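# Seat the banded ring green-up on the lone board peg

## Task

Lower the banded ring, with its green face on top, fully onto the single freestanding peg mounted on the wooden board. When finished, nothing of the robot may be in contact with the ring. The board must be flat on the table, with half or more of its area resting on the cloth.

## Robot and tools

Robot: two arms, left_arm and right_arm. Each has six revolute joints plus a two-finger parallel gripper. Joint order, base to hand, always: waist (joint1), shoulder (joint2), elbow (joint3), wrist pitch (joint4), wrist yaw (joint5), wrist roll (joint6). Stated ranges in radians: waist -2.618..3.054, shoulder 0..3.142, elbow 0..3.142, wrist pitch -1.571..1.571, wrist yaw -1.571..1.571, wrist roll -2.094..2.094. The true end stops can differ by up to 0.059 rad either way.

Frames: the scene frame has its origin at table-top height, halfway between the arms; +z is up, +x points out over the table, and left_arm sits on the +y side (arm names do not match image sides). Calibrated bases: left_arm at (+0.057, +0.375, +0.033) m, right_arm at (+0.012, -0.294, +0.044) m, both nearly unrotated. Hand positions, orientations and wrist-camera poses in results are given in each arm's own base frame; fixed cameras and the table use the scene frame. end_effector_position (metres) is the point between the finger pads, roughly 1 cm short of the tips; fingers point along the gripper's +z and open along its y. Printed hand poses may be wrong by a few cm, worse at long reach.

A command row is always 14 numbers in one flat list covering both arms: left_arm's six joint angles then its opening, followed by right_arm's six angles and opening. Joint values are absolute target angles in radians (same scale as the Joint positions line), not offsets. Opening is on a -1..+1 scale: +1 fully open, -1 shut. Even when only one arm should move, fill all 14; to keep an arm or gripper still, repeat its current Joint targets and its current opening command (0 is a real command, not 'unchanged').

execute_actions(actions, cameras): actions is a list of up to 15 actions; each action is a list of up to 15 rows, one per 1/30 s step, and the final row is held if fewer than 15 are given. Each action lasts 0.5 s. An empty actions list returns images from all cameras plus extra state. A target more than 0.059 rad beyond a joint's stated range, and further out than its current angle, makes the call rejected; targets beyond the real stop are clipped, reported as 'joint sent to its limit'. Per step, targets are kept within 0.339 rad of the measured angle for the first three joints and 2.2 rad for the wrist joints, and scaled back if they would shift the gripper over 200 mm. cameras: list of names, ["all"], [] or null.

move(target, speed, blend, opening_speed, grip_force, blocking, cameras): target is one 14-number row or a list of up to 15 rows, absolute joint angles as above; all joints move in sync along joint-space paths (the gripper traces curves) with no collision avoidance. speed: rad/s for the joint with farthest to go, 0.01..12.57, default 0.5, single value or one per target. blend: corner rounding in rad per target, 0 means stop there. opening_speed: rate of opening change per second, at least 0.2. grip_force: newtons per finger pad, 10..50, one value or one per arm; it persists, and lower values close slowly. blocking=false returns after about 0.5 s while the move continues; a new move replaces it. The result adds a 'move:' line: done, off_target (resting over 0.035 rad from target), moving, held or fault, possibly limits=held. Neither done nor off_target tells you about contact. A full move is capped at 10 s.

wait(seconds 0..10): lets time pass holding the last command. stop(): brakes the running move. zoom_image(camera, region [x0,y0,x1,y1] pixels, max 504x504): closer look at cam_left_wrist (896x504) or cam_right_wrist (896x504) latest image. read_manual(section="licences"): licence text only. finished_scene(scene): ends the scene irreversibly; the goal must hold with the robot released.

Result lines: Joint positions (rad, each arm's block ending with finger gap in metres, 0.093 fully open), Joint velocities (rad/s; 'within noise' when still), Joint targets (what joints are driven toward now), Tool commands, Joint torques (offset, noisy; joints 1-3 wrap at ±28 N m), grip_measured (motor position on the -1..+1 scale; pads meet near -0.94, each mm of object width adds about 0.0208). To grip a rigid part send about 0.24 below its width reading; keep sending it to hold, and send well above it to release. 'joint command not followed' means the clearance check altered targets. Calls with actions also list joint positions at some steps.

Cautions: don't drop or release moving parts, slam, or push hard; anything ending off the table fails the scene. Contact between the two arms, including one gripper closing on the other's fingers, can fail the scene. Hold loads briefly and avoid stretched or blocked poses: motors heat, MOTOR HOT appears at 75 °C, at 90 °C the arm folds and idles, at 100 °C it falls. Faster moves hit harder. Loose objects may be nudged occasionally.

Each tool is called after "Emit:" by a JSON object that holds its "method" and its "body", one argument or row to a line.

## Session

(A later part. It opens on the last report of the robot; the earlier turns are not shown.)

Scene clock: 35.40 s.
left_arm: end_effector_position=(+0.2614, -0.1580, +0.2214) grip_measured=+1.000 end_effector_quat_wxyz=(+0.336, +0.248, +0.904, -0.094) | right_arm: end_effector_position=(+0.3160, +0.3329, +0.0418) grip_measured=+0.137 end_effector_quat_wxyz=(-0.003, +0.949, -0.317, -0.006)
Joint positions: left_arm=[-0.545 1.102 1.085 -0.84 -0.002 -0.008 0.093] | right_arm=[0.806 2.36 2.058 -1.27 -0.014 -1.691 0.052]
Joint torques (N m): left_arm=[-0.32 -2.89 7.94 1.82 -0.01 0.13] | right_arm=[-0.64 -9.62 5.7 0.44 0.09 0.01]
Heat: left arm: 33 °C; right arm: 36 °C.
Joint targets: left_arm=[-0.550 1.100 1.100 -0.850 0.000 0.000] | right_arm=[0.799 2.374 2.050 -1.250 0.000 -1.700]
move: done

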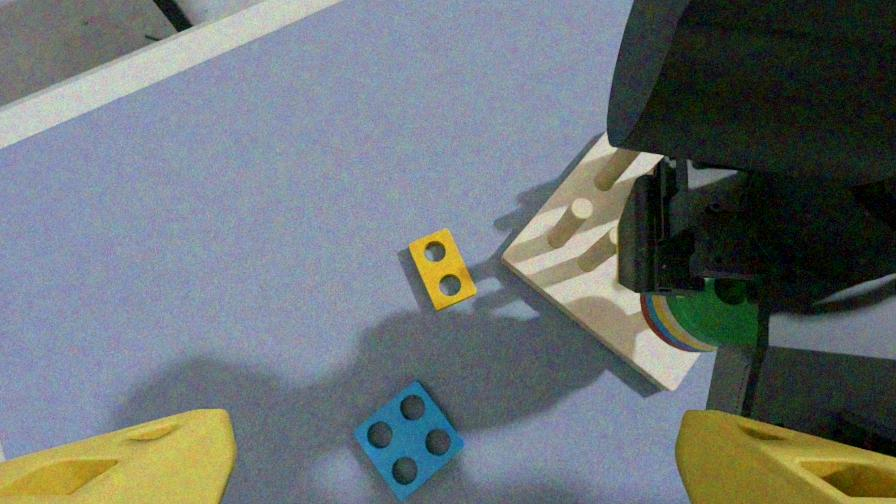

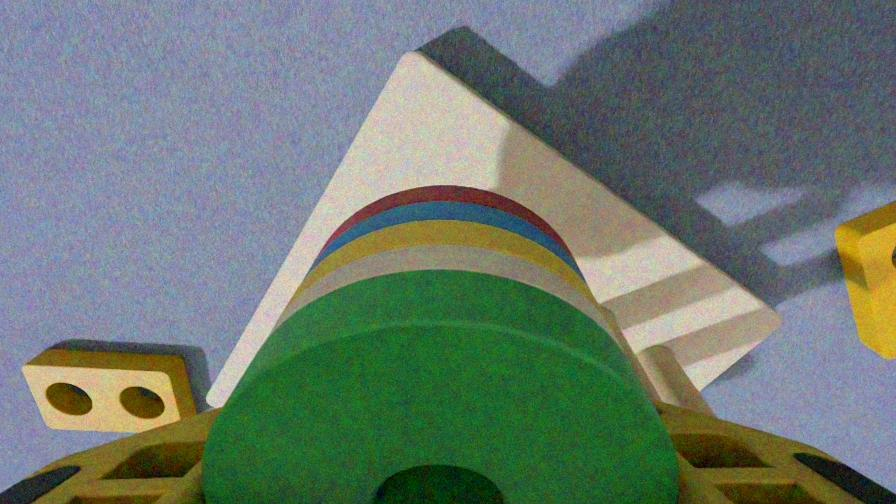

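Emit:
{"method": "move", "body": {
  "target": [
    [-0.55,1.1,1.1,-0.85,0,0,1,0.801,2.378,1.958,-1.152,0,-1.7,-0.15],
    [-0.55,1.1,1.1,-0.85,0,0,1,0.801,2.394,1.920,-1.098,0,-1.7,-0.15]
  ],
  "speed": 0.12,
  "blend": [0.02,0],
  "cameras": ["all"]
}}

Scene clock: 37.33 s.
left_arm: end_effector_position=(+0.2614, -0.1579, +0.2214) grip_measured=+1.000 end_effector_quat_wxyz=(+0.336, +0.248, +0.904, -0.094) | right_arm: end_effector_position=(+0.3162, +0.3331, +0.0320) grip_measured=+0.136 end_effector_quat_wxyz=(-0.017, +0.948, -0.316, +0.000)
Joint positions: left_arm=[-0.545 1.102 1.085 -0.84 -0.002 -0.008 0.093] | right_arm=[0.806 2.33 1.967 -1.178 -0.014 -1.691 0.052]
Joint torques (N m): left_arm=[-0.34 -2.91 7.71 1.81 -0.05 0.15] | right_arm=[-0.46 -5.26 2.06 1.2 0.09 0.01]
Heat: left arm: 33 °C; right arm: 36 °C.
Joint targets: left_arm=[-0.550 1.100 1.100 -0.850 0.000 0.000] | right_arm=[0.801 2.394 1.920 -1.098 0.000 -1.700]
move: off_target (right_arm); right_arm: the wrist pitch is farthest, 0.080 rad from its target

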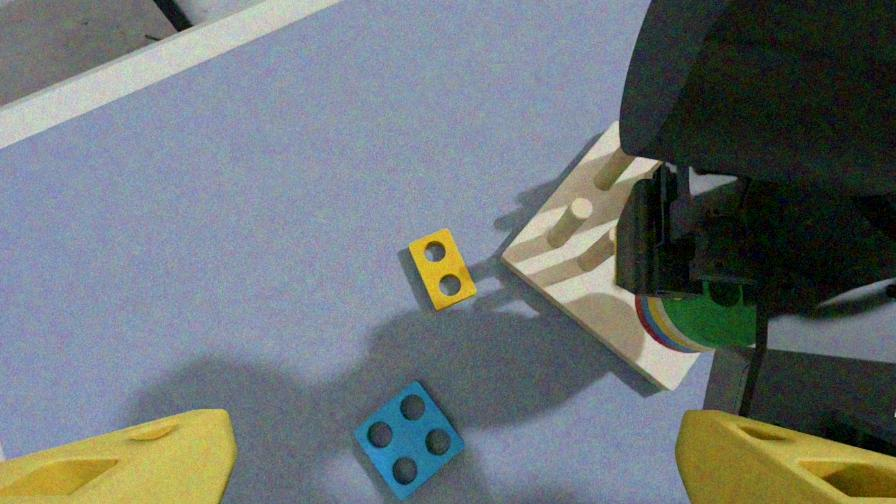

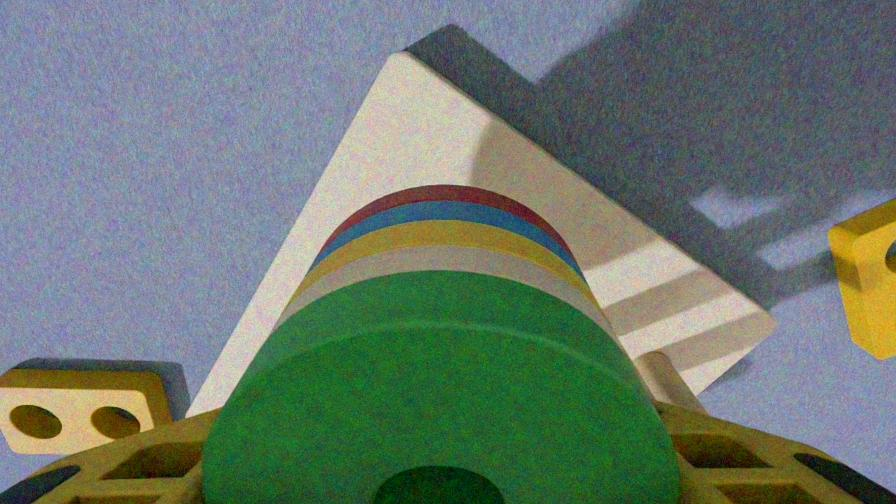

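Emit:
{"method": "move", "body": {
  "target": [
    [-0.55,1.1,1.1,-0.85,0,0,1,0.806,2.345,1.99,-1.215,0,-1.7,-0.15],
    [-0.55,1.1,1.1,-0.85,0,0,1,0.806,2.345,1.99,-1.215,0,-1.7,0.5]
  ],
  "speed": 0.15,
  "opening_speed": 0.6,
  "cameras": ["all"]
}}

Scene clock: 40.00 s.
left_arm: end_effector_position=(+0.2614, -0.1579, +0.2214) grip_measured=+1.000 end_effector_quat_wxyz=(+0.336, +0.248, +0.904, -0.094) | right_arm: end_effector_position=(+0.3129, +0.3292, +0.0362) grip_measured=+0.498 end_effector_quat_wxyz=(-0.006, +0.949, -0.316, -0.003)
Joint positions: left_arm=[-0.545 1.102 1.085 -0.84 -0.002 -0.008 0.093] | right_arm=[0.806 2.328 1.981 -1.215 -0.011 -1.693 0.069]
Joint torques (N m): left_arm=[-0.38 -2.91 7.75 1.84 -0.06 0.11] | right_arm=[0.09 -9.2 7.45 0.24 0.06 0.04]
Heat: left arm: 33 °C; right arm: 37 °C.
Joint targets: left_arm=[-0.550 1.100 1.100 -0.850 0.000 0.000] | right_arm=[0.806 2.345 1.990 -1.215 0.000 -1.700]
move: done

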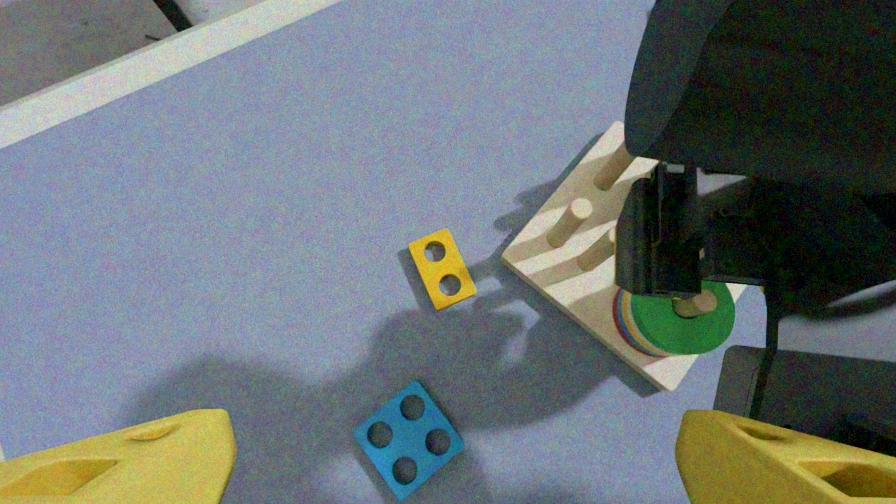

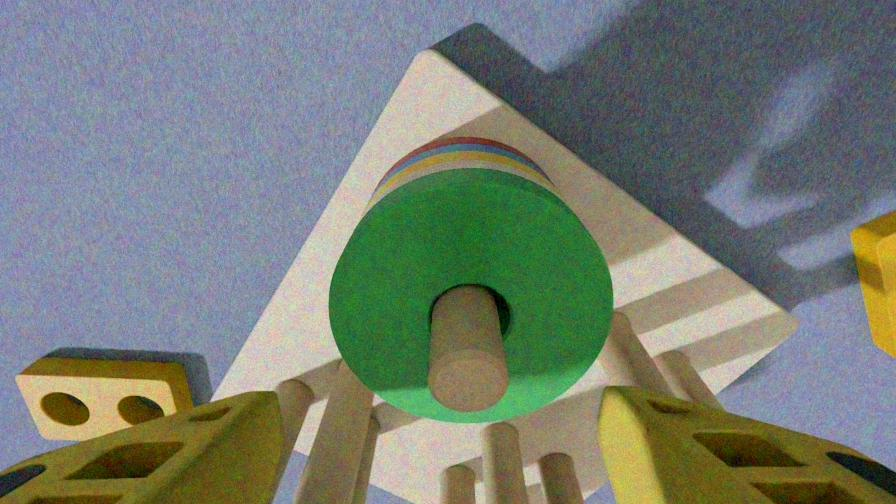

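Emit:
{"method": "move", "body": {
  "target": [-0.55,1.1,1.1,-0.85,0,0,1,0.806,2.21,2.25,-1.6,0,-1.7,0.5],
  "speed": 0.5,
  "cameras": ["all"]
}}

Scene clock: 41.63 s.
left_arm: end_effector_position=(+0.2614, -0.1579, +0.2214) grip_measured=+1.000 end_effector_quat_wxyz=(+0.336, +0.248, +0.904, -0.094) | right_arm: end_effector_position=(+0.2986, +0.3127, +0.1310) grip_measured=+0.499 end_effector_quat_wxyz=(-0.002, +0.949, -0.316, -0.002)
Joint positions: left_arm=[-0.545 1.102 1.085 -0.84 -0.002 -0.008 0.093] | right_arm=[0.806 2.249 2.225 -1.545 -0.005 -1.693 0.069]
Joint torques (N m): left_arm=[-0.36 -3.02 7.62 1.84 -0.01 0.12] | right_arm=[0.08 -13.29 8.73 0.12 -0.02 0.03]
Heat: left arm: 33 °C; right arm: 37 °C.
Joint targets: left_arm=[-0.550 1.100 1.100 -0.850 0.000 0.000] | right_arm=[0.806 2.210 2.250 -1.554 0.000 -1.700]
joint sent to its limit (right arm) — the wrist pitch, lower limit.
move: off_target (right_arm); right_arm: the wrist pitch is farthest, 0.055 rad from its target

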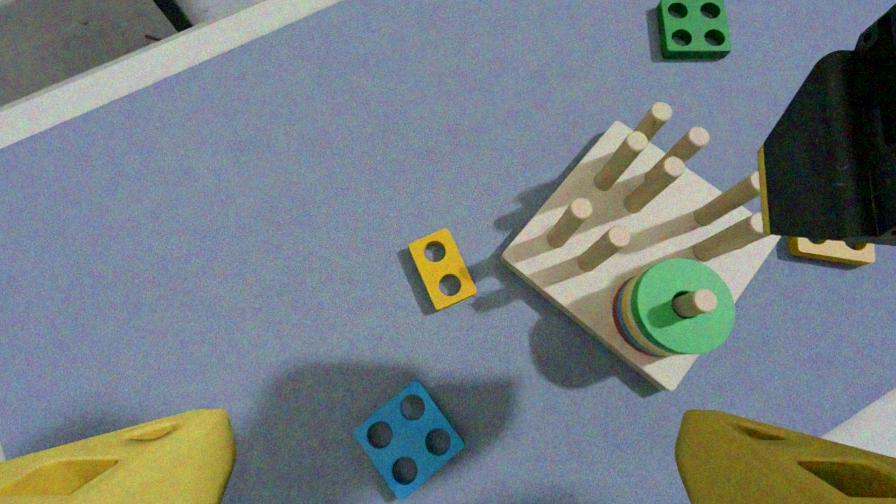

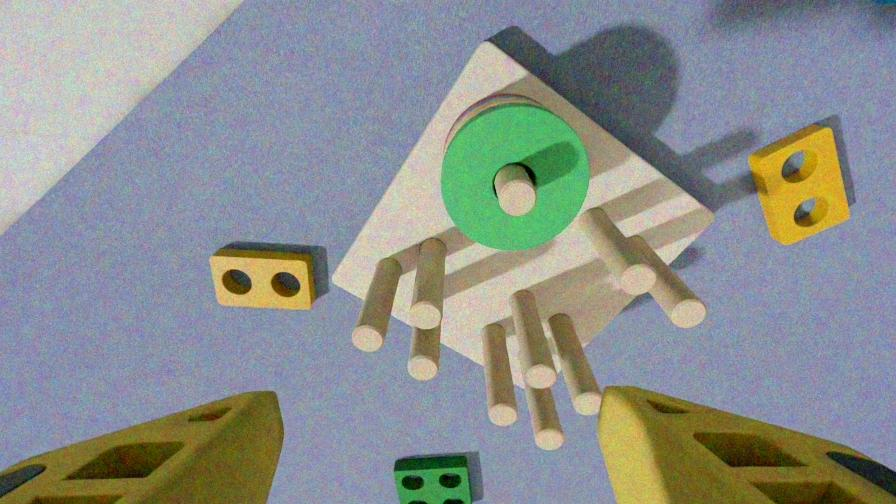

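Fully down.

Emit:
{"method": "finished_scene", "body": {
  "scene": 1
}}

The scene is finished: the task was done.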